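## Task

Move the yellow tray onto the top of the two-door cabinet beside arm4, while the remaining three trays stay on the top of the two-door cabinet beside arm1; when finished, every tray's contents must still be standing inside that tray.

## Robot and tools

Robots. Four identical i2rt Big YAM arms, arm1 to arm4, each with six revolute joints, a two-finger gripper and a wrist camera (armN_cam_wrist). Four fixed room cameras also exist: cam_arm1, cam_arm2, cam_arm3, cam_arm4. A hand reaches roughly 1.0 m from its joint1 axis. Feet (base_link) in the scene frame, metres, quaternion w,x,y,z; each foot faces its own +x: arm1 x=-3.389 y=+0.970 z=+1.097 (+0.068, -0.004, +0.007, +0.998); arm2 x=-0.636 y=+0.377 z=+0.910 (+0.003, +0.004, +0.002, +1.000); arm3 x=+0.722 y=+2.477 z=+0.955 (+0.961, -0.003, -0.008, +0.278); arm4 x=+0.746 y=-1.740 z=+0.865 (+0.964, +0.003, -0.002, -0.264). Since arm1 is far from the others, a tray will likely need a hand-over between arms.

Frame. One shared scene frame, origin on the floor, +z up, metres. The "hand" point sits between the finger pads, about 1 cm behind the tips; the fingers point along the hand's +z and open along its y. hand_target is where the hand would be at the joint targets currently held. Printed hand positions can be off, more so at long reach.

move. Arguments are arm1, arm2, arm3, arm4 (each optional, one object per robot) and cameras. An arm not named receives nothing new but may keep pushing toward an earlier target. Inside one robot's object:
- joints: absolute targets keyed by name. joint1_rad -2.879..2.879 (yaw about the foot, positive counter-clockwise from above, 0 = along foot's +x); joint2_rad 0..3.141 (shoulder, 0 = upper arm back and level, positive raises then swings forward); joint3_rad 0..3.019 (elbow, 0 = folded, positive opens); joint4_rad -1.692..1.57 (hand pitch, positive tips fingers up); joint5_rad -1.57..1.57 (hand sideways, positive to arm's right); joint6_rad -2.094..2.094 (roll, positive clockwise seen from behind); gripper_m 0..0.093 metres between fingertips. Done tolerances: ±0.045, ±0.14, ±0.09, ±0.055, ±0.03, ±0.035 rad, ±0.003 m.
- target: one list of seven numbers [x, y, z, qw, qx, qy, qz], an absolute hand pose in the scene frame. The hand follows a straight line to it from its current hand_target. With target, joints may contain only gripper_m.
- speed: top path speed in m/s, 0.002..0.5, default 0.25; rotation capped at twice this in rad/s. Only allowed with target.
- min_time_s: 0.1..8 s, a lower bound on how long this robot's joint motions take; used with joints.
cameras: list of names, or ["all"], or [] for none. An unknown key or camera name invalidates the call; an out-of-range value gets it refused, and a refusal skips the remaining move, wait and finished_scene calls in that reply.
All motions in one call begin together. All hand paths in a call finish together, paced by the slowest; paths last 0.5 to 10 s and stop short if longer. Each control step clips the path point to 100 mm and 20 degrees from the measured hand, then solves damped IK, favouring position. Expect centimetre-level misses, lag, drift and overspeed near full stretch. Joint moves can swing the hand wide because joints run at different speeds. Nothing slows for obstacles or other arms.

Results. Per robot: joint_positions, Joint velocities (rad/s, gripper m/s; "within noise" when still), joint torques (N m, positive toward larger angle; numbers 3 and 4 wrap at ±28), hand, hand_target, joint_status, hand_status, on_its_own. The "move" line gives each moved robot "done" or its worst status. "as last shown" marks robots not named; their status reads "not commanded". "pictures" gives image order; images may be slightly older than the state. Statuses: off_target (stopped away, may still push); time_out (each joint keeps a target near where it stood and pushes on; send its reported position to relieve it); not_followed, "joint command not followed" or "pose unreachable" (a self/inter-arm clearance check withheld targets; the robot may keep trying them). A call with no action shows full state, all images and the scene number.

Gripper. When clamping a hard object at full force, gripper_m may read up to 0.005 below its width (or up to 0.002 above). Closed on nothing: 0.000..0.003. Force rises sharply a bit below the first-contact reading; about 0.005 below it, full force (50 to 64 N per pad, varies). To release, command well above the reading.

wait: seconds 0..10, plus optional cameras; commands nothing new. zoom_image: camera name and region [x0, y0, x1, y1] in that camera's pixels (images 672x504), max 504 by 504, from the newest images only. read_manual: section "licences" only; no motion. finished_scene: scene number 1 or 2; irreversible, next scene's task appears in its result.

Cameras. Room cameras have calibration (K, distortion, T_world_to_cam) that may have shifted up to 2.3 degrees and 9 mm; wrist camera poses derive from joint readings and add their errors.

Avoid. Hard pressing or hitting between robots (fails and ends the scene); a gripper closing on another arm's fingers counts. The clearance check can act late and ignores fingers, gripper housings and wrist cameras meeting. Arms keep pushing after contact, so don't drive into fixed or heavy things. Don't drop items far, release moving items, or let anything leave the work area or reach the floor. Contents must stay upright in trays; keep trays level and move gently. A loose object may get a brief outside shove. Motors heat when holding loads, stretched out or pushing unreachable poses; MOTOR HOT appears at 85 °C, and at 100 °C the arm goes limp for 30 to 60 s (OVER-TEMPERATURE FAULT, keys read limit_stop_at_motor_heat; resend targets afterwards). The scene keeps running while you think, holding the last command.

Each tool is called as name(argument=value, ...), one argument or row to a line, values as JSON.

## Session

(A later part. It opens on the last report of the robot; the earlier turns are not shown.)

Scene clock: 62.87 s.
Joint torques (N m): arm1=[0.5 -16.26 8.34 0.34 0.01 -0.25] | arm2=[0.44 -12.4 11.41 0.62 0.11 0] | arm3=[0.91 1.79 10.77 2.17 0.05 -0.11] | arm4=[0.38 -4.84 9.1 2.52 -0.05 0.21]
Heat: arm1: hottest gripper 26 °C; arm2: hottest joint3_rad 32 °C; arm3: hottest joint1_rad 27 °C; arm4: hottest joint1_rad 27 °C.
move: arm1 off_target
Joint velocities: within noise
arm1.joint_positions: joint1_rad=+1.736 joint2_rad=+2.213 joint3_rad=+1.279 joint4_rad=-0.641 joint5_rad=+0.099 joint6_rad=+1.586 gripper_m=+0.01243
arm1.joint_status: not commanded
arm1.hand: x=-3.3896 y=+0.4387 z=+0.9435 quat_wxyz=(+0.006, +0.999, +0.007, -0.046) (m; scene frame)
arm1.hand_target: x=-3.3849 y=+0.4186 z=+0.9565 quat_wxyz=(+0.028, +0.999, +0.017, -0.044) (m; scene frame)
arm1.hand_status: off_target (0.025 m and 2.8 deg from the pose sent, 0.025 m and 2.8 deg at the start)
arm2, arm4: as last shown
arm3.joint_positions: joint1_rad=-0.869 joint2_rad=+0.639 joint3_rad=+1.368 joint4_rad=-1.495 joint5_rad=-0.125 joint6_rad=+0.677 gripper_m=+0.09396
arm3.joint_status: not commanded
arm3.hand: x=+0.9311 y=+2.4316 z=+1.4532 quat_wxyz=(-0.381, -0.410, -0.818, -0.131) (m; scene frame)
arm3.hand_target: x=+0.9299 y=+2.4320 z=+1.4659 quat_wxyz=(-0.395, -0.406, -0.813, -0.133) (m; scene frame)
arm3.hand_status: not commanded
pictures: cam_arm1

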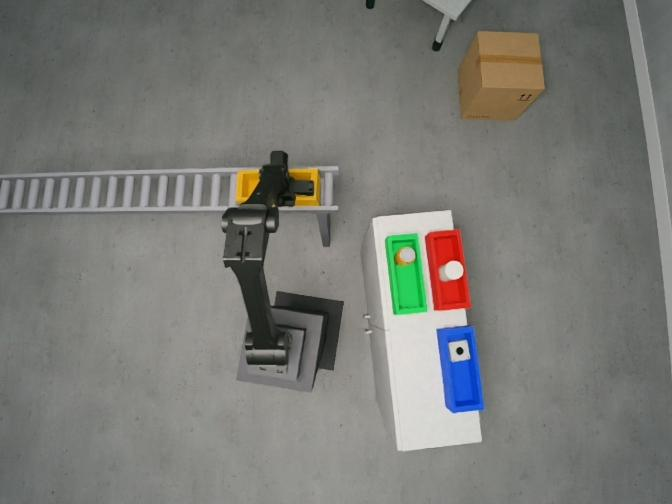

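move(
  arm1={"target":[-3.385,0.424,0.905,0.010,0.998,0.012,-0.0436],"speed":0.08},
  cameras=["cam_arm1","arm1_cam_wrist"],
)

zoom_image(
  camera="cam_arm1",
  region=[260, 150, 350, 230],
)

Scene clock: 64.33 s.
Joint torques (N m): arm1=[0.44 -10.93 8.51 1.48 0.31 -0.02] | arm2=[0.5 -12.4 11.4 0.62 0.11 0] | arm3=[0.91 1.85 10.74 2.14 0.05 -0.12] | arm4=[0.44 -4.84 9.1 2.54 -0.05 0.21]
Heat: arm1: hottest gripper 26 °C; arm2: hottest joint3_rad 32 °C; arm3: hottest joint1_rad 27 °C; arm4: hottest joint1_rad 27 °C.
move: arm1 off_target
Joint velocities: within noise
arm1.joint_positions: joint1_rad=+1.736 joint2_rad=+2.246 joint3_rad=+1.300 joint4_rad=-0.618 joint5_rad=+0.091 joint6_rad=+1.576 gripper_m=+0.01243
arm1.joint_status: not commanded
arm1.hand: x=-3.3876 y=+0.4308 z=+0.9318 quat_wxyz=(+0.012, +0.999, +0.012, -0.041) (m; scene frame)
arm1.hand_target: x=-3.3850 y=+0.4257 z=+0.9061 quat_wxyz=(+0.010, +0.999, +0.012, -0.044) (m; scene frame)
arm1.hand_status: off_target (0.028 m and 0.3 deg from the pose sent, 0.041 m and 0.8 deg at the start)
arm2, arm3, arm4: as last shown
pictures: arm1_cam_wrist, cam_arm1
camera_calibration:
arm1_cam_wrist: T_world_to_cam=[[-0.0288056, 0.999354, -0.0214715, -0.507855], [0.859039, 0.0357329, 0.510662, 2.42361], [0.5111, -0.00373495, -0.859513, 2.66097], [0, 0, 0, 1]] pos_world=[-3.45663, 0.430863, 1.03859]

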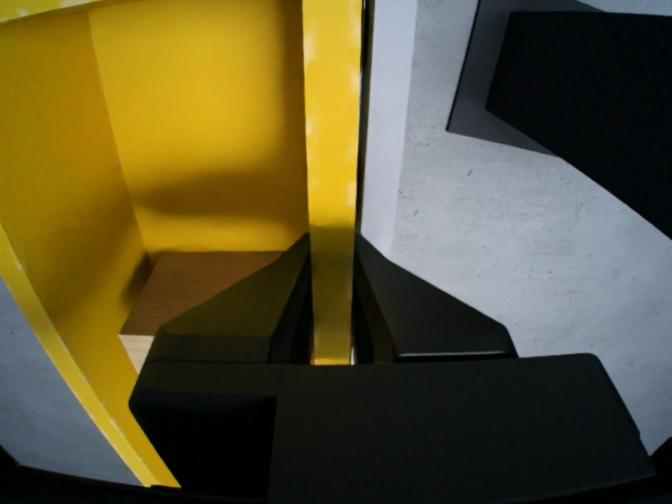

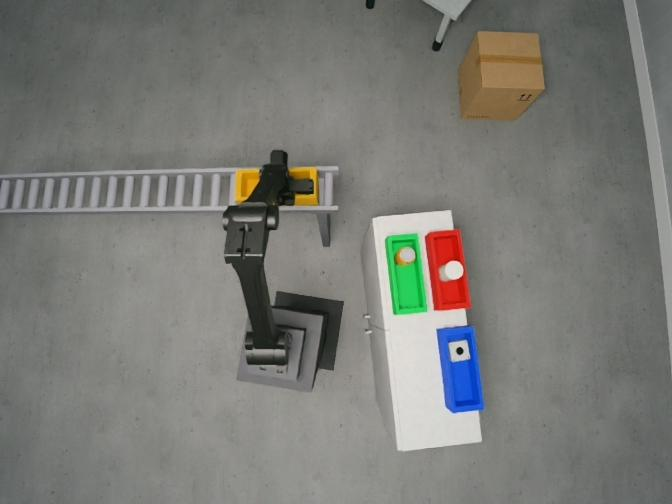

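Scaled by 5.600 from the camera's 672x504 image, which has a finer 960x720 frame.

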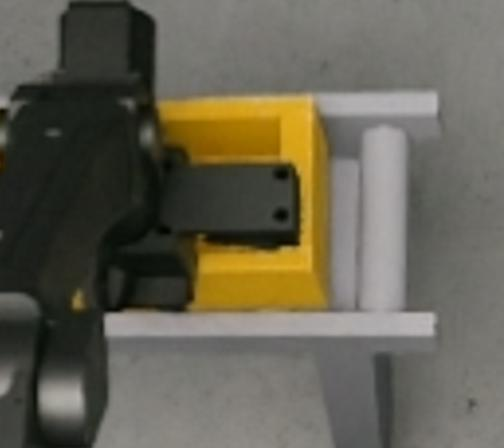

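move(
  arm1={"joints":{"gripper_m":0.03}},
  cameras=["cam_arm1","arm1_cam_wrist"],
)

Scene clock: 65.47 s.
Joint torques (N m): arm1=[0.44 -14.86 7.25 0.64 0.24 -0.01] | arm2=[0.44 -12.4 11.41 0.61 0.12 -0.01] | arm3=[0.91 1.85 10.71 2.18 0.06 -0.12] | arm4=[0.38 -4.84 9.1 2.52 -0.05 0.22]
Heat: arm1: hottest gripper 26 °C; arm2: hottest joint3_rad 32 °C; arm3: hottest joint1_rad 27 °C; arm4: hottest joint1_rad 27 °C.
move: arm1 done
Joint velocities: within noise
arm1.joint_positions: joint1_rad=+1.736 joint2_rad=+2.292 joint3_rad=+1.311 joint4_rad=-0.599 joint5_rad=+0.092 joint6_rad=+1.576 gripper_m=+0.02994
arm1.joint_status: all done
arm1.hand: x=-3.3879 y=+0.4344 z=+0.9102 quat_wxyz=(+0.003, +0.999, +0.012, -0.042) (m; scene frame)
arm1.hand_target: x=-3.3850 y=+0.4257 z=+0.9061 quat_wxyz=(+0.010, +0.999, +0.012, -0.044) (m; scene frame)
arm1.hand_status: not commanded
arm2, arm3, arm4: as last shown
pictures: arm1_cam_wrist, cam_arm1
camera_calibration:
arm1_cam_wrist: T_world_to_cam=[[-0.0285441, 0.999582, -0.00466344, -0.526382], [0.86011, 0.0269379, 0.509397, 2.44333], [0.509309, 0.0105292, -0.860519, 2.63115], [0, 0, 0, 1]] pos_world=[-3.45663, 0.43264, 1.01708]

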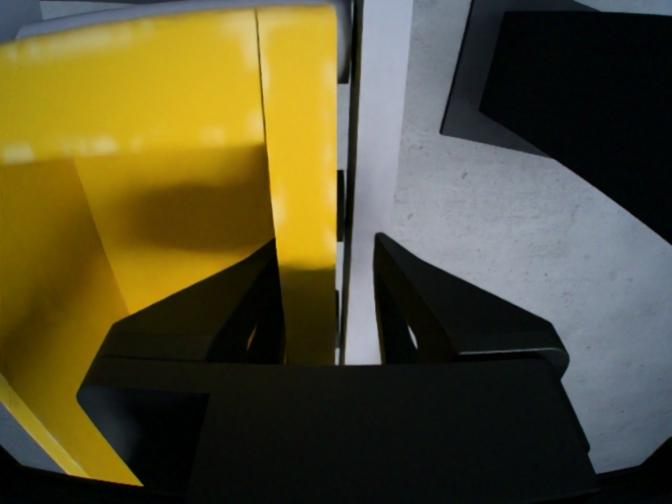

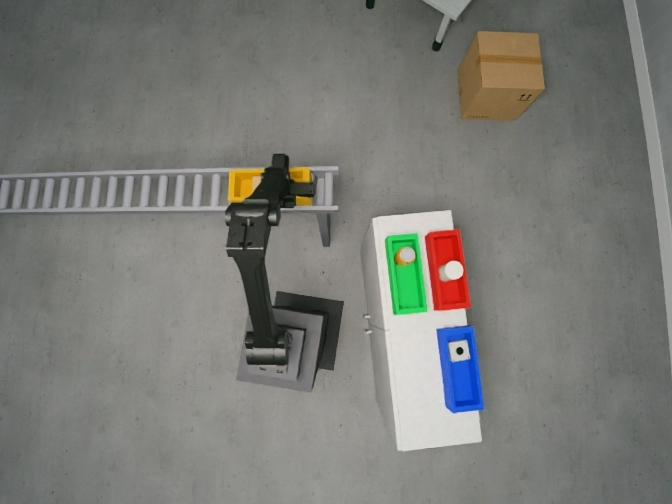

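move(
  arm1={"target":[-3.385,0.428,1.05,0,1,0,0],"speed":0.4},
  cameras=["cam_arm1","arm1_cam_wrist"],
)

Scene clock: 67.00 s.
Joint torques (N m): arm1=[-1.26 -13.27 9.1 -0.24 -0.07 -0.02] | arm2=[0.44 -12.4 11.41 0.61 0.11 0] | arm3=[0.91 1.79 10.73 2.14 0.06 -0.12] | arm4=[0.44 -4.84 9.1 2.52 -0.05 0.22]
Heat: arm1: hottest gripper 26 °C; arm2: hottest joint3_rad 32 °C; arm3: hottest joint1_rad 27 °C; arm4: hottest joint1_rad 27 °C.
move: arm1 off_target
Joint velocities: within noise
arm1.joint_positions: joint1_rad=+1.733 joint2_rad=+2.013 joint3_rad=+1.319 joint4_rad=-0.878 joint5_rad=+0.011 joint6_rad=+1.576 gripper_m=+0.02995
arm1.joint_status: not commanded
arm1.hand: x=-3.3768 y=+0.4310 z=+1.0566 quat_wxyz=(+0.007, +1.000, +0.010, -0.002) (m; scene frame)
arm1.hand_target: x=-3.3850 y=+0.4282 z=+1.0501 quat_wxyz=(+0.000, +1.000, +0.000, +0.000) (m; scene frame)
arm1.hand_status: off_target (0.011 m and 1.5 deg from the pose sent, 0.140 m and 5.1 deg at the start)
arm2, arm3, arm4: as last shown
pictures: arm1_cam_wrist, cam_arm1
camera_calibration:
arm1_cam_wrist: T_world_to_cam=[[-0.0250904, 0.999592, -0.0136813, -0.500902], [0.81608, 0.0283847, 0.577242, 2.13834], [0.577394, 0.00331822, -0.816459, 2.93805], [0, 0, 0, 1]] pos_world=[-3.45404, 0.430252, 1.15761]

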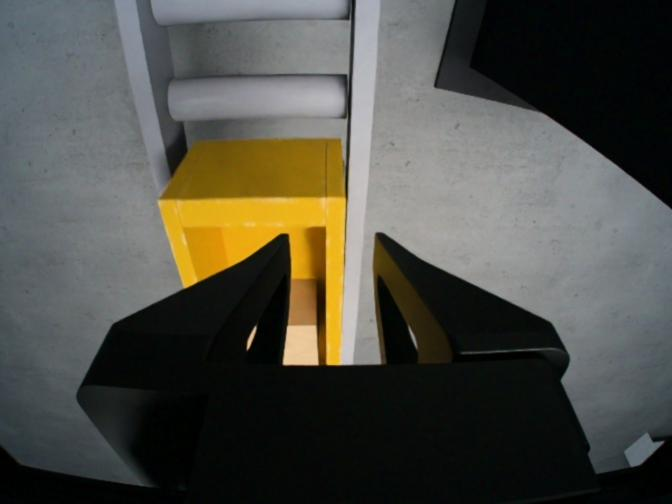

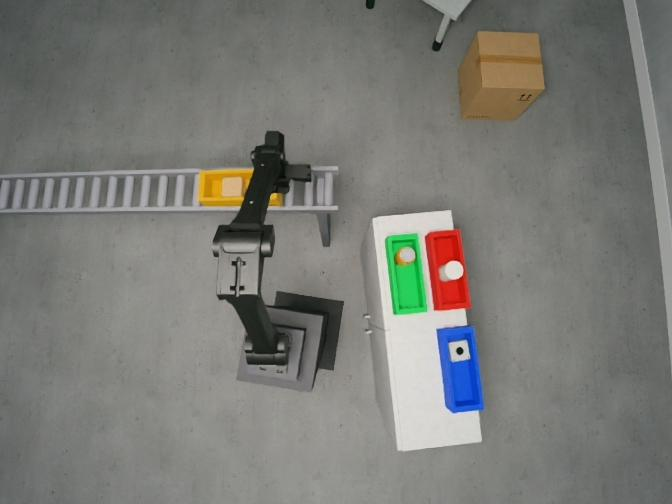

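move(
  arm2={"target":[-1.22,0.44,0.88,0,1,0,0],"speed":0.2,"joints":{"gripper_m":0.05}},
  cameras=["cam_arm2","arm2_cam_wrist"],
)

wait(
  seconds=2,
  cameras=["cam_arm2","arm2_cam_wrist","cam_arm1"],
)

Scene clock: 69.90 s.
Joint torques (N m): arm1=[-1.26 -13.22 9.11 -0.24 -0.07 -0.02] | arm2=[-0.67 -16.44 10.51 0.53 0.11 -0.19] | arm3=[0.85 1.9 10.76 2.13 0.05 -0.13] | arm4=[0.38 -4.84 9.1 2.52 -0.05 0.22]
Heat: arm1: hottest gripper 26 °C; arm2: hottest joint3_rad 32 °C; arm3: hottest joint1_rad 27 °C; arm4: hottest joint1_rad 27 °C.
move: arm2 off_target
Joint velocities: within noise
arm1, arm3: as last shown
arm2.joint_positions: joint1_rad=-0.094 joint2_rad=+2.081 joint3_rad=+1.455 joint4_rad=-0.999 joint5_rad=+0.002 joint6_rad=-0.096 gripper_m=+0.05007
arm2.joint_status: all done
arm2.hand: x=-1.1952 y=+0.4338 z=+0.8703 quat_wxyz=(+0.003, +1.000, -0.002, +0.023) (m; scene frame)
arm2.hand_target: x=-1.2189 y=+0.4399 z=+0.8807 quat_wxyz=(+0.000, +1.000, +0.000, +0.000) (m; scene frame)
arm2.hand_status: off_target (0.027 m and 2.7 deg from the pose sent, 0.167 m and 3.3 deg at the start)
arm4.joint_positions: joint1_rad=+1.577 joint2_rad=+1.291 joint3_rad=+2.257 joint4_rad=-1.515 joint5_rad=+0.000 joint6_rad=-0.002 gripper_m=+0.09396
arm4.joint_status: not commanded
arm4.hand: x=+0.9502 y=-1.3880 z=+1.5657 quat_wxyz=(-0.427, +0.435, -0.754, -0.244) (m; scene frame)
arm4.hand_target: x=+0.9468 y=-1.3827 z=+1.5751 quat_wxyz=(-0.434, +0.433, -0.747, -0.255) (m; scene frame)
arm4.hand_status: not commanded
pictures: arm2_cam_wrist, cam_arm2
camera_calibration:
arm2_cam_wrist: T_world_to_cam=[[-0.0317249, 0.999493, 0.00273901, -0.479222], [0.783527, 0.0231683, 0.620926, 0.389603], [0.620548, 0.0218449, -0.783864, 1.53895], [0, 0, 0, 1]] pos_world=[-1.27546, 0.436334, 0.965724]

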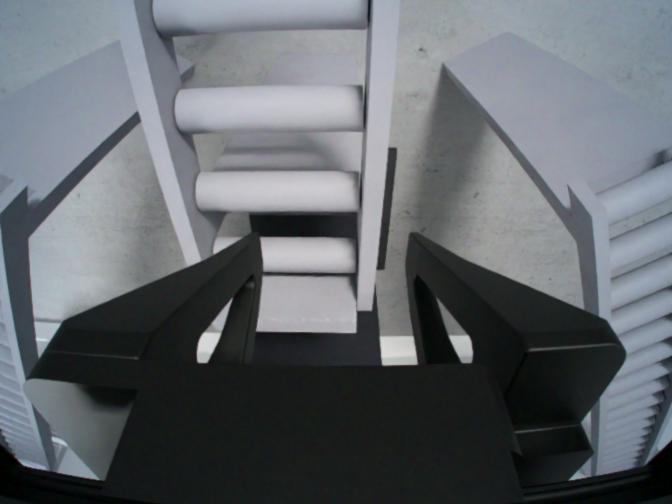

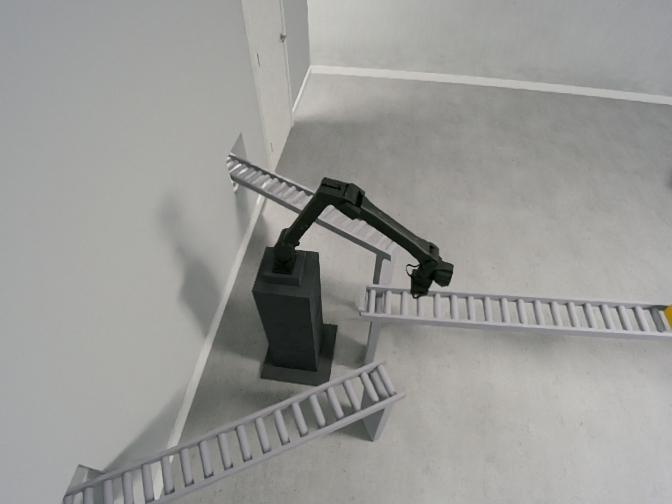

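Scene clock: 71.90 s.
Joint torques (N m): arm1=[-1.26 -13.22 9.11 -0.25 -0.07 -0.02] | arm2=[-0.62 -16.44 10.5 0.53 0.11 -0.19] | arm3=[0.73 1.79 10.81 2.17 0.05 -0.13] | arm4=[0.44 -4.84 9.1 2.52 -0.05 0.21]
Heat: arm1: hottest gripper 26 °C; arm2: hottest joint3_rad 32 °C; arm3: hottest joint1_rad 27 °C; arm4: hottest joint1_rad 27 °C.
Joint velocities: within noise
arm1.joint_positions: joint1_rad=+1.733 joint2_rad=+2.013 joint3_rad=+1.319 joint4_rad=-0.878 joint5_rad=+0.011 joint6_rad=+1.576 gripper_m=+0.02995
arm1.joint_status: not commanded
arm1.hand: x=-3.3768 y=+0.4310 z=+1.0566 quat_wxyz=(+0.007, +1.000, +0.010, -0.002) (m; scene frame)
arm1.hand_target: x=-3.3850 y=+0.4282 z=+1.0501 quat_wxyz=(+0.000, +1.000, +0.000, +0.000) (m; scene frame)
arm1.hand_status: not commanded
arm2.joint_positions: joint1_rad=-0.094 joint2_rad=+2.081 joint3_rad=+1.455 joint4_rad=-0.999 joint5_rad=+0.002 joint6_rad=-0.096 gripper_m=+0.05007
arm2.joint_status: all done
arm2.hand: x=-1.1952 y=+0.4338 z=+0.8703 quat_wxyz=(+0.003, +1.000, -0.002, +0.023) (m; scene frame)
arm2.hand_target: x=-1.2189 y=+0.4399 z=+0.8807 quat_wxyz=(+0.000, +1.000, +0.000, +0.000) (m; scene frame)
arm2.hand_status: off_target (0.027 m and 2.7 deg from the pose sent, 0.167 m and 3.3 deg at the start)
arm3.joint_positions: joint1_rad=-0.869 joint2_rad=+0.639 joint3_rad=+1.368 joint4_rad=-1.495 joint5_rad=-0.125 joint6_rad=+0.677 gripper_m=+0.09396
arm3.joint_status: not commanded
arm3.hand: x=+0.9311 y=+2.4316 z=+1.4532 quat_wxyz=(-0.381, -0.410, -0.818, -0.131) (m; scene frame)
arm3.hand_target: x=+0.9299 y=+2.4320 z=+1.4659 quat_wxyz=(-0.395, -0.406, -0.813, -0.133) (m; scene frame)
arm3.hand_status: not commanded
arm4.joint_positions: joint1_rad=+1.577 joint2_rad=+1.291 joint3_rad=+2.257 joint4_rad=-1.515 joint5_rad=+0.000 joint6_rad=-0.002 gripper_m=+0.09396
arm4.joint_status: not commanded
arm4.hand: x=+0.9502 y=-1.3880 z=+1.5657 quat_wxyz=(-0.427, +0.435, -0.754, -0.244) (m; scene frame)
arm4.hand_target: x=+0.9468 y=-1.3827 z=+1.5751 quat_wxyz=(-0.434, +0.433, -0.747, -0.255) (m; scene frame)
arm4.hand_status: not commanded
wait: 2.00 s; at rest by 0.27 s
pictures: arm2_cam_wrist, cam_arm1, cam_arm2
camera_calibration:
arm2_cam_wrist: T_world_to_cam=[[-0.0317249, 0.999493, 0.00273901, -0.479222], [0.783527, 0.0231683, 0.620926, 0.389603], [0.620548, 0.0218449, -0.783864, 1.53895], [0, 0, 0, 1]] pos_world=[-1.27546, 0.436334, 0.965724]

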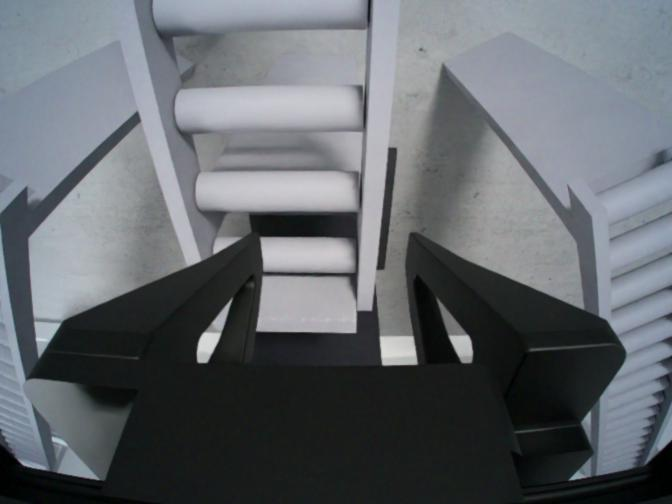

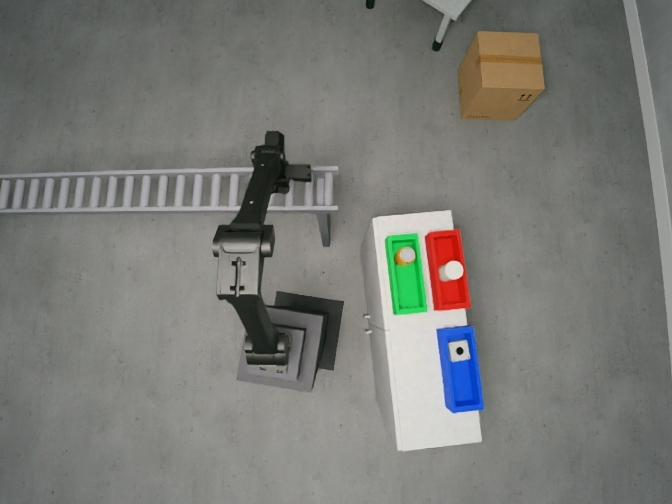

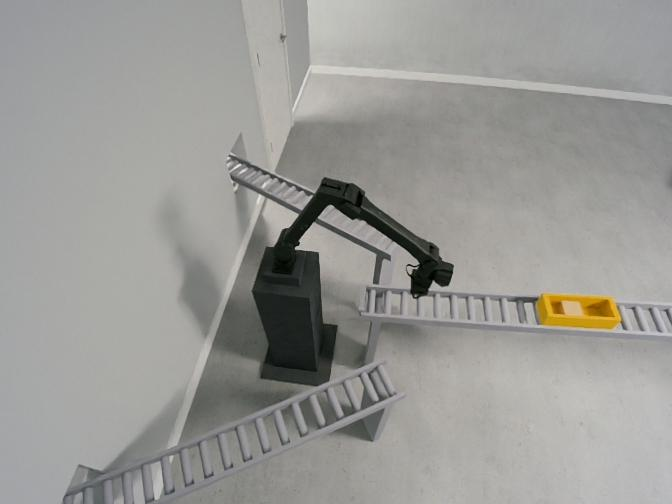

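wait(
  seconds=3,
  cameras=["cam_arm2","arm2_cam_wrist"],
)

zoom_image(
  camera="arm2_cam_wrist",
  region=[150, 50, 500, 370],
)

Scene clock: 75.20 s.
Joint torques (N m): arm1=[-1.26 -13.22 9.11 -0.24 -0.07 -0.02] | arm2=[-0.67 -16.38 10.51 0.53 0.11 -0.2] | arm3=[0.97 1.96 10.74 2.15 0.06 -0.11] | arm4=[0.44 -4.84 9.11 2.52 -0.05 0.22]
Heat: arm1: hottest gripper 25 °C; arm2: hottest joint3_rad 32 °C; arm3: hottest joint1_rad 27 °C; arm4: hottest joint1_rad 27 °C.
Joint velocities: within noise
arm1.joint_positions: joint1_rad=+1.733 joint2_rad=+2.013 joint3_rad=+1.319 joint4_rad=-0.878 joint5_rad=+0.011 joint6_rad=+1.576 gripper_m=+0.02995
arm1.joint_status: not commanded
arm1.hand: x=-3.3768 y=+0.4310 z=+1.0566 quat_wxyz=(+0.007, +1.000, +0.010, -0.002) (m; scene frame)
arm1.hand_target: x=-3.3850 y=+0.4282 z=+1.0501 quat_wxyz=(+0.000, +1.000, +0.000, +0.000) (m; scene frame)
arm1.hand_status: not commanded
arm2.joint_positions: joint1_rad=-0.094 joint2_rad=+2.081 joint3_rad=+1.455 joint4_rad=-0.999 joint5_rad=+0.002 joint6_rad=-0.096 gripper_m=+0.05007
arm2.joint_status: all done
arm2.hand: x=-1.1952 y=+0.4338 z=+0.8703 quat_wxyz=(+0.003, +1.000, -0.002, +0.023) (m; scene frame)
arm2.hand_target: x=-1.2189 y=+0.4399 z=+0.8807 quat_wxyz=(+0.000, +1.000, +0.000, +0.000) (m; scene frame)
arm2.hand_status: off_target (0.027 m and 2.7 deg from the pose sent, 0.167 m and 3.3 deg at the start)
arm3.joint_positions: joint1_rad=-0.869 joint2_rad=+0.639 joint3_rad=+1.368 joint4_rad=-1.495 joint5_rad=-0.125 joint6_rad=+0.677 gripper_m=+0.09396
arm3.joint_status: not commanded
arm3.hand: x=+0.9311 y=+2.4316 z=+1.4532 quat_wxyz=(-0.381, -0.410, -0.818, -0.131) (m; scene frame)
arm3.hand_target: x=+0.9299 y=+2.4320 z=+1.4659 quat_wxyz=(-0.395, -0.406, -0.813, -0.133) (m; scene frame)
arm3.hand_status: not commanded
arm4.joint_positions: joint1_rad=+1.577 joint2_rad=+1.291 joint3_rad=+2.257 joint4_rad=-1.515 joint5_rad=+0.000 joint6_rad=-0.002 gripper_m=+0.09396
arm4.joint_status: not commanded
arm4.hand: x=+0.9502 y=-1.3880 z=+1.5657 quat_wxyz=(-0.427, +0.435, -0.754, -0.244) (m; scene frame)
arm4.hand_target: x=+0.9468 y=-1.3827 z=+1.5751 quat_wxyz=(-0.434, +0.433, -0.747, -0.255) (m; scene frame)
arm4.hand_status: not commanded
wait: 3.00 s; at rest from the start
pictures: arm2_cam_wrist, cam_arm2
camera_calibration:
arm2_cam_wrist: T_world_to_cam=[[-0.0317249, 0.999493, 0.00273901, -0.479222], [0.783527, 0.0231683, 0.620926, 0.389603], [0.620548, 0.0218449, -0.783864, 1.53895], [0, 0, 0, 1]] pos_world=[-1.27546, 0.436334, 0.965724]

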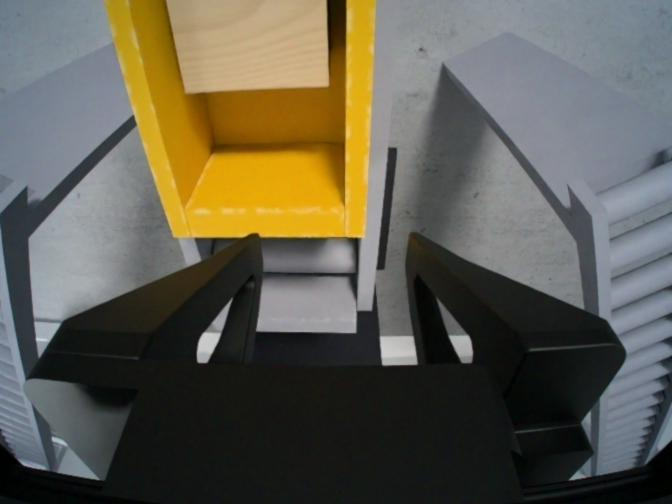

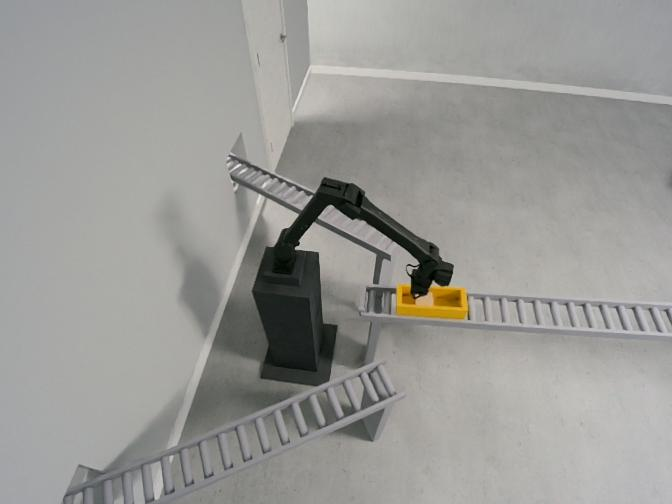

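Scaled by 1.440 from the camera's 672x504 image, which has a finer 960x720 frame.

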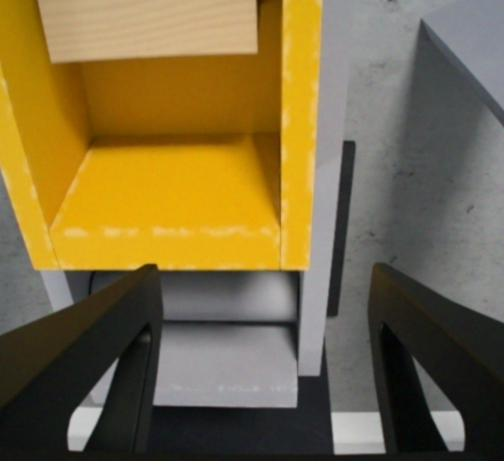

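wait(
  seconds=0.5,
  cameras=["arm2_cam_wrist"],
)

zoom_image(
  camera="arm2_cam_wrist",
  region=[150, 50, 500, 370],
)

Scene clock: 75.97 s.
Joint torques (N m): arm1=[-1.26 -13.22 9.1 -0.24 -0.07 -0.02] | arm2=[-0.62 -16.44 10.5 0.53 0.11 -0.19] | arm3=[0.85 1.96 10.8 2.17 0.05 -0.11] | arm4=[0.44 -4.84 9.1 2.52 -0.04 0.22]
Heat: arm1: hottest gripper 25 °C; arm2: hottest joint3_rad 32 °C; arm3: hottest joint1_rad 27 °C; arm4: hottest joint1_rad 27 °C.
Joint velocities: within noise
arm1.joint_positions: joint1_rad=+1.733 joint2_rad=+2.013 joint3_rad=+1.319 joint4_rad=-0.878 joint5_rad=+0.011 joint6_rad=+1.576 gripper_m=+0.02995
arm1.joint_status: not commanded
arm1.hand: x=-3.3768 y=+0.4310 z=+1.0566 quat_wxyz=(+0.007, +1.000, +0.010, -0.002) (m; scene frame)
arm1.hand_target: x=-3.3850 y=+0.4282 z=+1.0501 quat_wxyz=(+0.000, +1.000, +0.000, +0.000) (m; scene frame)
arm1.hand_status: not commanded
arm2.joint_positions: joint1_rad=-0.094 joint2_rad=+2.081 joint3_rad=+1.455 joint4_rad=-0.999 joint5_rad=+0.002 joint6_rad=-0.096 gripper_m=+0.05007
arm2.joint_status: all done
arm2.hand: x=-1.1952 y=+0.4338 z=+0.8703 quat_wxyz=(+0.003, +1.000, -0.002, +0.023) (m; scene frame)
arm2.hand_target: x=-1.2189 y=+0.4399 z=+0.8807 quat_wxyz=(+0.000, +1.000, +0.000, +0.000) (m; scene frame)
arm2.hand_status: off_target (0.027 m and 2.7 deg from the pose sent, 0.167 m and 3.3 deg at the start)
arm3.joint_positions: joint1_rad=-0.869 joint2_rad=+0.639 joint3_rad=+1.368 joint4_rad=-1.495 joint5_rad=-0.125 joint6_rad=+0.677 gripper_m=+0.09396
arm3.joint_status: not commanded
arm3.hand: x=+0.9311 y=+2.4316 z=+1.4532 quat_wxyz=(-0.381, -0.410, -0.818, -0.131) (m; scene frame)
arm3.hand_target: x=+0.9299 y=+2.4320 z=+1.4659 quat_wxyz=(-0.395, -0.406, -0.813, -0.133) (m; scene frame)
arm3.hand_status: not commanded
arm4.joint_positions: joint1_rad=+1.577 joint2_rad=+1.291 joint3_rad=+2.257 joint4_rad=-1.515 joint5_rad=+0.000 joint6_rad=-0.002 gripper_m=+0.09396
arm4.joint_status: not commanded
arm4.hand: x=+0.9502 y=-1.3880 z=+1.5657 quat_wxyz=(-0.427, +0.435, -0.754, -0.244) (m; scene frame)
arm4.hand_target: x=+0.9468 y=-1.3827 z=+1.5751 quat_wxyz=(-0.434, +0.433, -0.747, -0.255) (m; scene frame)
arm4.hand_status: not commanded
wait: 0.50 s; at rest from the start
pictures: arm2_cam_wrist
camera_calibration:
arm2_cam_wrist: T_world_to_cam=[[-0.0317249, 0.999493, 0.00273901, -0.479222], [0.783527, 0.0231683, 0.620926, 0.389603], [0.620548, 0.0218449, -0.783864, 1.53895], [0, 0, 0, 1]] pos_world=[-1.27546, 0.436334, 0.965724]

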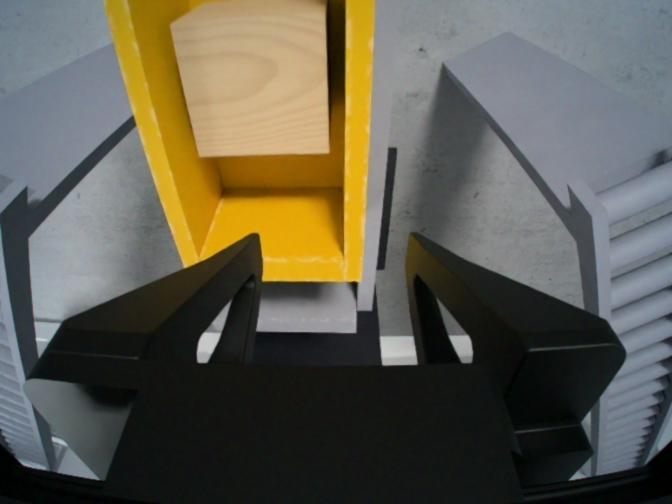

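Scaled by 1.440 from the camera's 672x504 image, which has a finer 960x720 frame.

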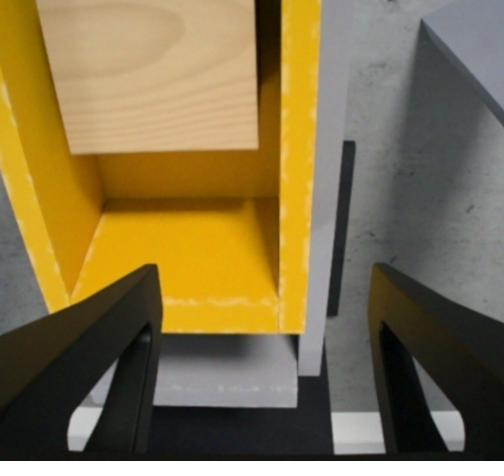

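move(
  arm2={"target":[-1.12,0.467,0.80,0,1,0,0],"speed":0.2},
  cameras=["cam_arm2","arm2_cam_wrist"],
)

zoom_image(
  camera="cam_arm2",
  region=[330, 200, 500, 350],
)

Scene clock: 78.63 s.
Joint torques (N m): arm1=[-1.26 -13.22 9.1 -0.24 -0.07 -0.02] | arm2=[-0.56 -16.91 4.64 0.76 0.07 -0.18] | arm3=[0.97 1.85 10.76 2.19 0.04 -0.12] | arm4=[0.44 -4.84 9.1 2.52 -0.05 0.21]
Heat: arm1: hottest gripper 25 °C; arm2: hottest joint3_rad 32 °C; arm3: hottest joint1_rad 27 °C; arm4: hottest joint1_rad 27 °C.
move: arm2 done
Joint velocities: within noise
arm1, arm3, arm4: as last shown
arm2.joint_positions: joint1_rad=-0.171 joint2_rad=+2.074 joint3_rad=+1.154 joint4_rad=-0.684 joint5_rad=+0.003 joint6_rad=-0.172 gripper_m=+0.05007
arm2.joint_status: not commanded
arm2.hand: x=-1.1160 y=+0.4639 z=+0.7910 quat_wxyz=(+0.003, +1.000, -0.003, +0.013) (m; scene frame)
arm2.hand_target: x=-1.1199 y=+0.4669 z=+0.7999 quat_wxyz=(+0.000, +1.000, +0.000, +0.000) (m; scene frame)
arm2.hand_status: done (0.010 m and 1.5 deg from the pose sent, 0.108 m and 2.7 deg at the start)
pictures: arm2_cam_wrist, cam_arm2
camera_calibration:
arm2_cam_wrist: T_world_to_cam=[[-0.0300318, 0.999539, 0.00439668, -0.505985], [0.796339, 0.0212676, 0.604477, 0.404199], [0.604105, 0.0216548, -0.79661, 1.41877], [0, 0, 0, 1]] pos_world=[-1.19416, 0.466433, 0.888104]

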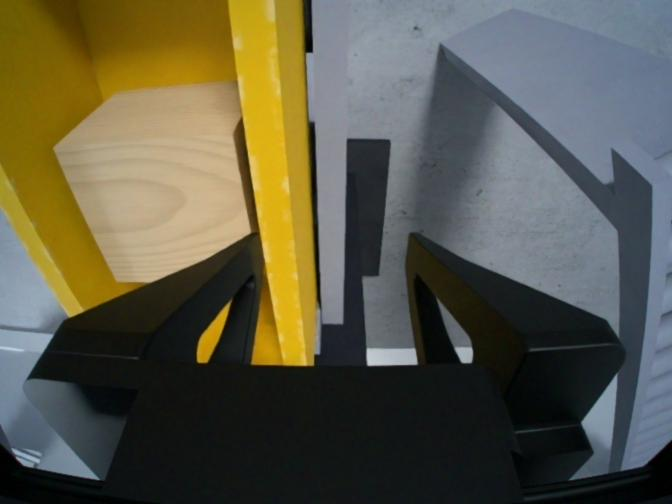

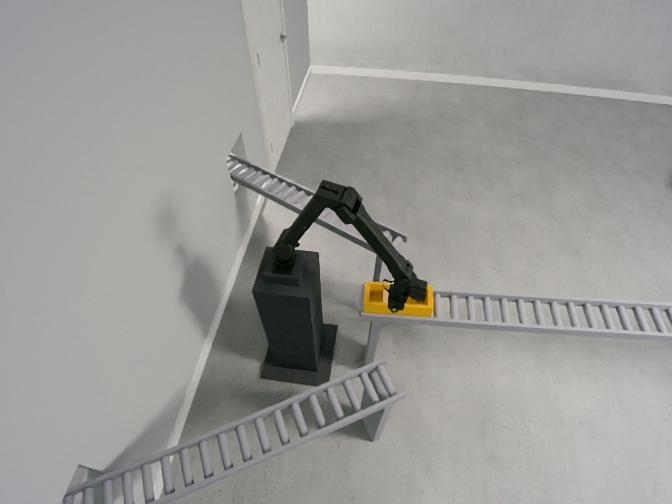

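Scaled by 2.965 from the camera's 672x504 image, which has a finer 960x720 frame.

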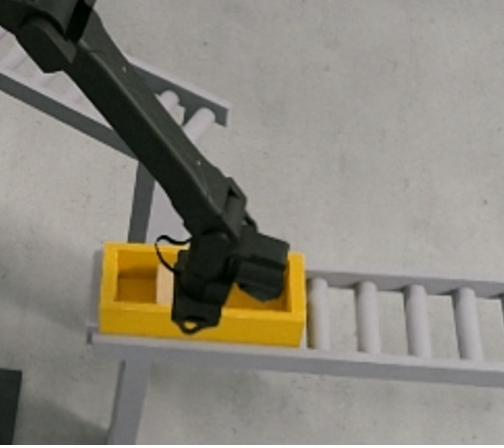

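move(
  arm2={"target":[-1.165,0.447,0.755,0,1,0,0],"speed":0.15},
  cameras=["arm2_cam_wrist"],
)

zoom_image(
  camera="arm2_cam_wrist",
  region=[180, 50, 500, 370],
)

Scene clock: 80.70 s.
Joint torques (N m): arm1=[-1.32 -13.22 9.1 -0.24 -0.07 -0.02] | arm2=[0.79 -13.86 7.56 0.73 -0.06 0.01] | arm3=[0.91 1.96 10.77 2.14 0.04 -0.11] | arm4=[0.44 -4.84 9.1 2.52 -0.04 0.22]
Heat: arm1: hottest gripper 25 °C; arm2: hottest joint3_rad 32 °C; arm3: hottest joint3_rad 28 °C; arm4: hottest joint1_rad 27 °C.
move: arm2 off_target
Joint velocities: within noise
arm1, arm3, arm4: as last shown
arm2.joint_positions: joint1_rad=-0.135 joint2_rad=+2.176 joint3_rad=+1.257 joint4_rad=-0.666 joint5_rad=+0.007 joint6_rad=-0.141 gripper_m=+0.05004
arm2.joint_status: not commanded
arm2.hand: x=-1.1527 y=+0.4516 z=+0.7652 quat_wxyz=(-0.001, +1.000, +0.000, +0.004) (m; scene frame)
arm2.hand_target: x=-1.1645 y=+0.4468 z=+0.7555 quat_wxyz=(+0.000, +1.000, +0.000, +0.000) (m; scene frame)
arm2.hand_status: off_target (0.017 m and 0.4 deg from the pose sent, 0.063 m and 1.5 deg at the start)
pictures: arm2_cam_wrist
camera_calibration:
arm2_cam_wrist: T_world_to_cam=[[-0.0352041, 0.999305, 0.0122457, -0.506472], [0.80719, 0.0212073, 0.58991, 0.472991], [0.589241, 0.0306518, -0.807376, 1.40767], [0, 0, 0, 1]] pos_world=[-1.22908, 0.452941, 0.863699]

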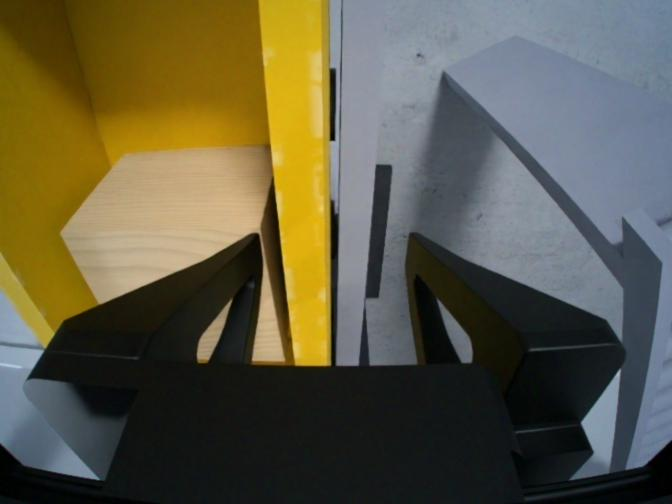

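Scaled by 1.575 from the camera's 672x504 image, which has a finer 960x720 frame.

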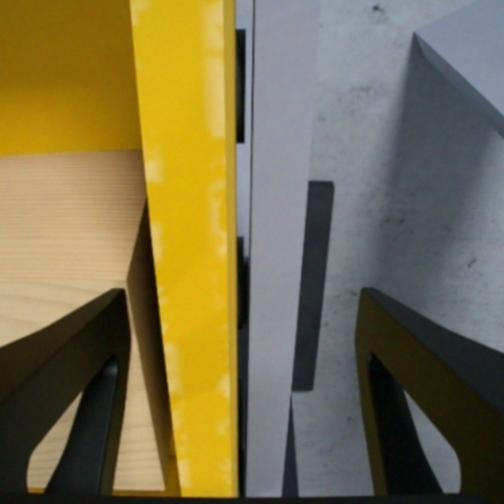

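move(
  arm2={"target":[-1.17,0.434,0.735,0,1,0,0],"speed":0.12},
  cameras=["arm2_cam_wrist"],
)

zoom_image(
  camera="arm2_cam_wrist",
  region=[180, 50, 500, 370],
)

Scene clock: 82.47 s.
Joint torques (N m): arm1=[-1.26 -13.22 9.11 -0.25 -0.07 -0.02] | arm2=[2.08 -12.16 6.43 0.95 -0.15 0.01] | arm3=[0.97 1.85 10.8 2.18 0.04 -0.12] | arm4=[0.44 -4.84 9.11 2.52 -0.05 0.21]
Heat: arm1: hottest gripper 25 °C; arm2: hottest joint3_rad 31 °C; arm3: hottest joint3_rad 28 °C; arm4: hottest joint4_rad 27 °C.
move: arm2 off_target
Joint velocities: within noise
arm1, arm3, arm4: as last shown
arm2.joint_positions: joint1_rad=-0.127 joint2_rad=+2.190 joint3_rad=+1.289 joint4_rad=-0.640 joint5_rad=+0.010 joint6_rad=-0.116 gripper_m=+0.05004
arm2.joint_status: not commanded
arm2.hand: x=-1.1732 y=+0.4506 z=+0.7659 quat_wxyz=(-0.005, +1.000, -0.008, -0.018) (m; scene frame)
arm2.hand_target: x=-1.1680 y=+0.4343 z=+0.7365 quat_wxyz=(+0.000, +1.000, +0.000, +0.000) (m; scene frame)
arm2.hand_status: off_target (0.035 m and 2.3 deg from the pose sent, 0.039 m and 0.4 deg at the start)
pictures: arm2_cam_wrist
camera_calibration:
arm2_cam_wrist: T_world_to_cam=[[-0.0178214, 0.999598, 0.0220598, -0.493576], [0.832112, 0.00259612, 0.554601, 0.553872], [0.55432, 0.02824, -0.831824, 1.39917], [0, 0, 0, 1]] pos_world=[-1.24527, 0.452428, 0.86757]

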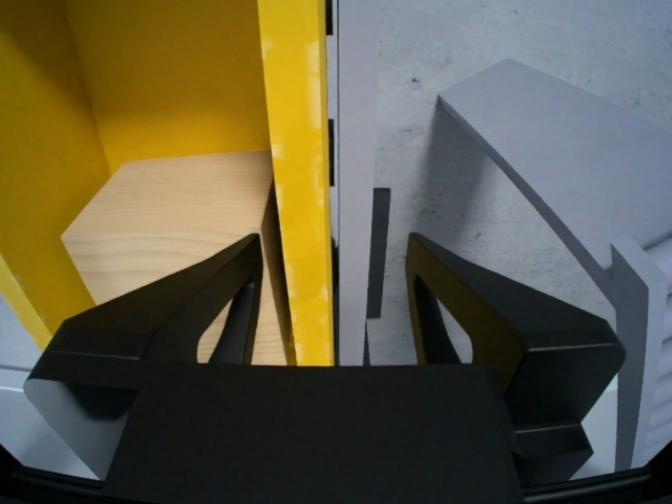

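Scaled by 1.575 from the camera's 672x504 image, which has a finer 960x720 frame.

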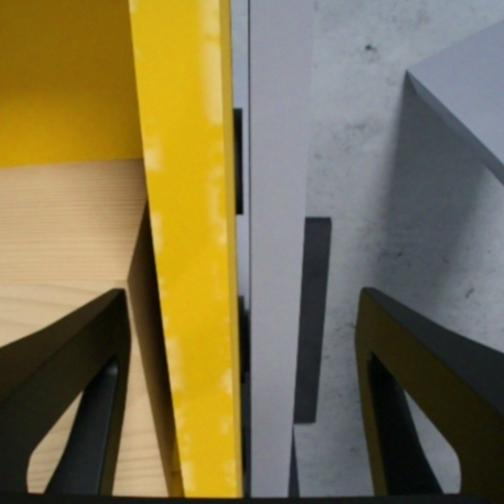

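move(
  arm2={"target":[-1.175,0.44,0.79,0,1,0,0],"speed":0.12},
)

move(
  arm2={"target":[-1.204,0.438,0.775,0,1,0,0],"speed":0.12},
  cameras=["arm2_cam_wrist"],
)

zoom_image(
  camera="arm2_cam_wrist",
  region=[180, 50, 500, 370],
)

Scene clock: 84.23 s.
Joint torques (N m): arm1=[-1.26 -13.22 9.11 -0.24 -0.07 -0.02] | arm2=[0.32 -18.26 7.25 0.08 -0.08 -0.08] | arm3=[0.91 1.9 10.76 2.13 0.04 -0.12] | arm4=[0.44 -4.84 9.1 2.52 -0.05 0.21]
Heat: arm1: hottest gripper 25 °C; arm2: hottest joint3_rad 31 °C; arm3: hottest joint3_rad 28 °C; arm4: hottest joint4_rad 27 °C.
move: arm2 off_target
Joint velocities: within noise
arm1, arm3, arm4: as last shown
arm2.joint_positions: joint1_rad=-0.114 joint2_rad=+2.179 joint3_rad=+1.291 joint4_rad=-0.731 joint5_rad=+0.007 joint6_rad=-0.116 gripper_m=+0.05004
arm2.joint_status: not commanded
arm2.hand: x=-1.1553 y=+0.4412 z=+0.7720 quat_wxyz=(+0.001, +1.000, -0.002, +0.021) (m; scene frame)
arm2.hand_target: x=-1.1744 y=+0.4400 z=+0.7901 quat_wxyz=(+0.000, +1.000, +0.000, +0.000) (m; scene frame)
arm2.hand_status: off_target (0.027 m and 2.4 deg from the pose sent, 0.026 m and 2.4 deg at the start)
pictures: none

Scene clock: 85.43 s.
Joint torques (N m): arm1=[-1.32 -13.22 9.11 -0.24 -0.07 -0.02] | arm2=[0.5 -16.5 8.76 0.12 -0.08 -0.01] | arm3=[0.91 1.9 10.78 2.18 0.05 -0.13] | arm4=[0.44 -4.84 9.1 2.52 -0.04 0.21]
Heat: arm1: hottest gripper 25 °C; arm2: hottest joint3_rad 31 °C; arm3: hottest joint3_rad 28 °C; arm4: hottest joint4_rad 27 °C.
move: arm2 off_target
Joint velocities: within noise
arm1, arm3, arm4: as last shown
arm2.joint_positions: joint1_rad=-0.107 joint2_rad=+2.223 joint3_rad=+1.378 joint4_rad=-0.757 joint5_rad=+0.007 joint6_rad=-0.114 gripper_m=+0.05004
arm2.joint_status: not commanded
arm2.hand: x=-1.1845 y=+0.4409 z=+0.7706 quat_wxyz=(+0.000, +1.000, +0.001, +0.012) (m; scene frame)
arm2.hand_target: x=-1.2034 y=+0.4380 z=+0.7755 quat_wxyz=(+0.000, +1.000, +0.000, +0.000) (m; scene frame)
arm2.hand_status: off_target (0.020 m and 1.4 deg from the pose sent, 0.049 m and 2.4 deg at the start)
pictures: arm2_cam_wrist
camera_calibration:
arm2_cam_wrist: T_world_to_cam=[[-0.0362762, 0.999287, 0.0104784, -0.496917], [0.797026, 0.0226053, 0.603522, 0.47248], [0.602855, 0.030245, -0.797277, 1.4396], [0, 0, 0, 1]] pos_world=[-1.26247, 0.442341, 0.867814]

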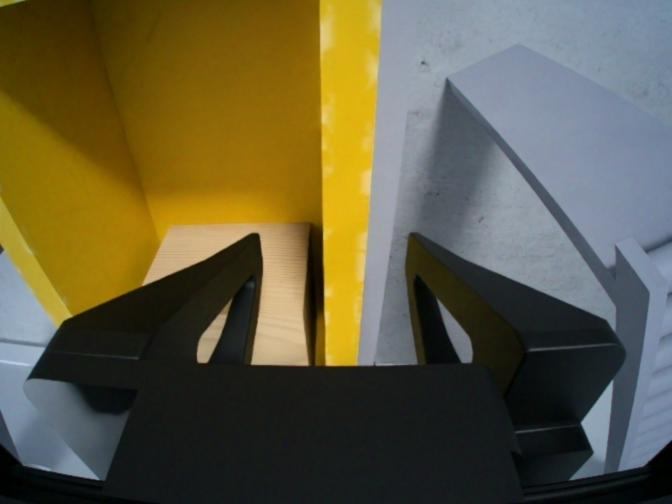

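Scaled by 1.575 from the camera's 672x504 image, which has a finer 960x720 frame.

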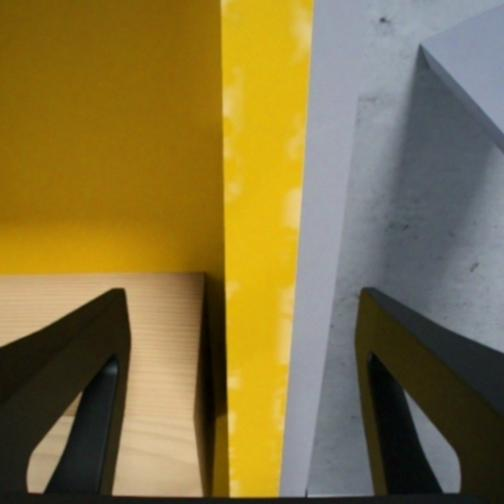

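move(
  arm2={"target":[-1.206,0.442,0.738,0,1,0,0],"speed":0.12},
  cameras=["arm2_cam_wrist"],
)

zoom_image(
  camera="arm2_cam_wrist",
  region=[180, 50, 500, 370],
)

Scene clock: 87.13 s.
Joint torques (N m): arm1=[-1.26 -13.22 9.1 -0.25 -0.07 -0.02] | arm2=[-0.09 -17.14 8.23 0.7 -0.07 -0.08] | arm3=[0.91 1.9 10.78 2.14 0.04 -0.12] | arm4=[0.44 -4.84 9.09 2.52 -0.05 0.22]
Heat: arm1: hottest gripper 25 °C; arm2: hottest joint3_rad 31 °C; arm3: hottest joint3_rad 28 °C; arm4: hottest joint4_rad 27 °C.
move: arm2 off_target
Joint velocities: within noise
arm1, arm3, arm4: as last shown
arm2.joint_positions: joint1_rad=-0.107 joint2_rad=+2.302 joint3_rad=+1.398 joint4_rad=-0.718 joint5_rad=+0.007 joint6_rad=-0.114 gripper_m=+0.05004
arm2.joint_status: not commanded
arm2.hand: x=-1.1819 y=+0.4404 z=+0.7329 quat_wxyz=(+0.001, +1.000, +0.001, +0.022) (m; scene frame)
arm2.hand_target: x=-1.2053 y=+0.4421 z=+0.7389 quat_wxyz=(+0.000, +1.000, +0.000, +0.000) (m; scene frame)
arm2.hand_status: off_target (0.025 m and 2.6 deg from the pose sent, 0.039 m and 1.4 deg at the start)
pictures: arm2_cam_wrist
camera_calibration:
arm2_cam_wrist: T_world_to_cam=[[-0.0365341, 0.999305, 0.00739359, -0.494063], [0.78452, 0.0240971, 0.619635, 0.466059], [0.619027, 0.0284382, -0.784855, 1.41882], [0, 0, 0, 1]] pos_world=[-1.26197, 0.442141, 0.828431]

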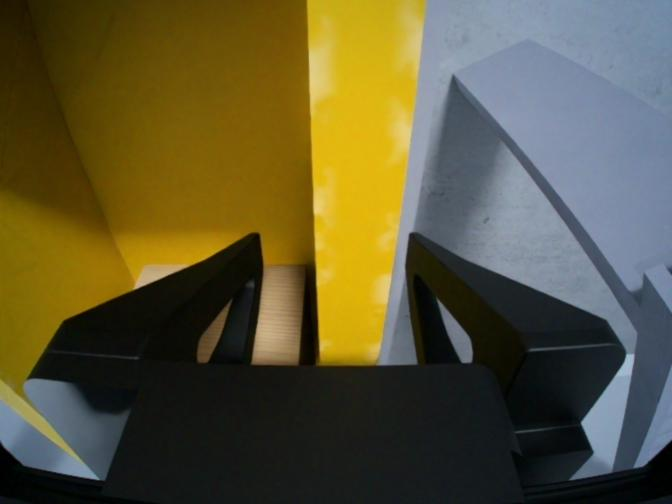

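Scaled by 1.575 from the camera's 672x504 image, which has a finer 960x720 frame.

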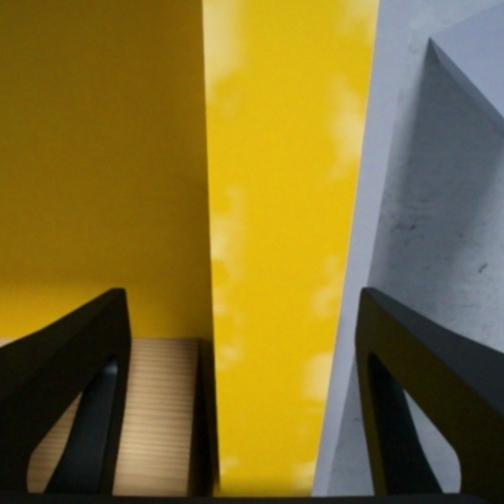

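move(
  arm2={"target":[-1.206,0.446,0.762,0,1,0,0],"speed":0.12},
)

move(
  arm2={"joints":{"gripper_m":0.003}},
  cameras=["arm2_cam_wrist"],
)

Scene clock: 88.67 s.
Joint torques (N m): arm1=[-1.26 -13.22 9.11 -0.24 -0.07 -0.02] | arm2=[-0.62 -19.25 7.94 0.06 -0.06 -0.15] | arm3=[0.85 1.96 10.77 2.14 0.05 -0.12] | arm4=[0.44 -4.84 9.1 2.54 -0.05 0.22]
Heat: arm1: hottest gripper 25 °C; arm2: hottest joint3_rad 31 °C; arm3: hottest joint3_rad 28 °C; arm4: hottest joint4_rad 27 °C.
move: arm2 off_target
Joint velocities: within noise
arm1, arm3, arm4: as last shown
arm2.joint_positions: joint1_rad=-0.107 joint2_rad=+2.286 joint3_rad=+1.398 joint4_rad=-0.740 joint5_rad=+0.007 joint6_rad=-0.114 gripper_m=+0.05004
arm2.joint_status: not commanded
arm2.hand: x=-1.1813 y=+0.4404 z=+0.7417 quat_wxyz=(+0.001, +1.000, +0.001, +0.025) (m; scene frame)
arm2.hand_target: x=-1.2051 y=+0.4461 z=+0.7625 quat_wxyz=(+0.000, +1.000, +0.000, +0.000) (m; scene frame)
arm2.hand_status: off_target (0.032 m and 2.9 deg from the pose sent, 0.038 m and 2.6 deg at the start)
pictures: none

Scene clock: 89.30 s.
Joint torques (N m): arm1=[-1.26 -13.16 9.1 -0.25 -0.07 -0.02] | arm2=[-0.5 -19.19 7.94 0.06 -0.16 -0.13] | arm3=[0.85 1.9 10.71 2.18 0.04 -0.12] | arm4=[0.44 -4.84 9.1 2.52 -0.05 0.22]
Heat: arm1: hottest gripper 25 °C; arm2: hottest joint3_rad 31 °C; arm3: hottest joint3_rad 28 °C; arm4: hottest joint4_rad 27 °C.
move: arm2 off_target
Joint velocities: within noise
arm1.joint_positions: joint1_rad=+1.733 joint2_rad=+2.013 joint3_rad=+1.319 joint4_rad=-0.878 joint5_rad=+0.011 joint6_rad=+1.576 gripper_m=+0.02995
arm1.joint_status: not commanded
arm1.hand: x=-3.3768 y=+0.4310 z=+1.0566 quat_wxyz=(+0.007, +1.000, +0.010, -0.002) (m; scene frame)
arm1.hand_target: x=-3.3850 y=+0.4282 z=+1.0501 quat_wxyz=(+0.000, +1.000, +0.000, +0.000) (m; scene frame)
arm1.hand_status: not commanded
arm2.joint_positions: joint1_rad=-0.109 joint2_rad=+2.286 joint3_rad=+1.398 joint4_rad=-0.740 joint5_rad=+0.010 joint6_rad=-0.116 gripper_m=+0.01204
arm2.joint_status: gripper_m off_target (ended at +0.01206, target +0.00300)
arm2.hand: x=-1.1813 y=+0.4417 z=+0.7419 quat_wxyz=(+0.000, +1.000, +0.001, +0.025) (m; scene frame)
arm2.hand_target: x=-1.2052 y=+0.4460 z=+0.7626 quat_wxyz=(+0.000, +1.000, +0.000, +0.000) (m; scene frame)
arm2.hand_status: not commanded
arm3.joint_positions: joint1_rad=-0.869 joint2_rad=+0.639 joint3_rad=+1.368 joint4_rad=-1.495 joint5_rad=-0.125 joint6_rad=+0.677 gripper_m=+0.09396
arm3.joint_status: not commanded
arm3.hand: x=+0.9311 y=+2.4316 z=+1.4532 quat_wxyz=(-0.381, -0.410, -0.818, -0.131) (m; scene frame)
arm3.hand_target: x=+0.9299 y=+2.4320 z=+1.4659 quat_wxyz=(-0.395, -0.406, -0.813, -0.133) (m; scene frame)
arm3.hand_status: not commanded
arm4.joint_positions: joint1_rad=+1.577 joint2_rad=+1.291 joint3_rad=+2.257 joint4_rad=-1.515 joint5_rad=+0.000 joint6_rad=-0.002 gripper_m=+0.09396
arm4.joint_status: not commanded
arm4.hand: x=+0.9502 y=-1.3880 z=+1.5657 quat_wxyz=(-0.427, +0.435, -0.754, -0.244) (m; scene frame)
arm4.hand_target: x=+0.9468 y=-1.3827 z=+1.5751 quat_wxyz=(-0.434, +0.433, -0.747, -0.255) (m; scene frame)
arm4.hand_status: not commanded
pictures: arm2_cam_wrist
camera_calibration:
arm2_cam_wrist: T_world_to_cam=[[-0.0371175, 0.999266, 0.00943576, -0.497551], [0.780786, 0.0231064, 0.624371, 0.452447], [0.623694, 0.0305424, -0.781071, 1.42719], [0, 0, 0, 1]] pos_world=[-1.26187, 0.443142, 0.836941]

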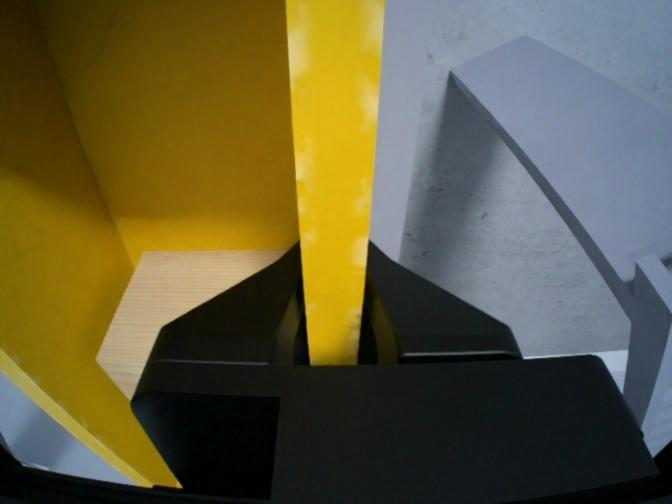

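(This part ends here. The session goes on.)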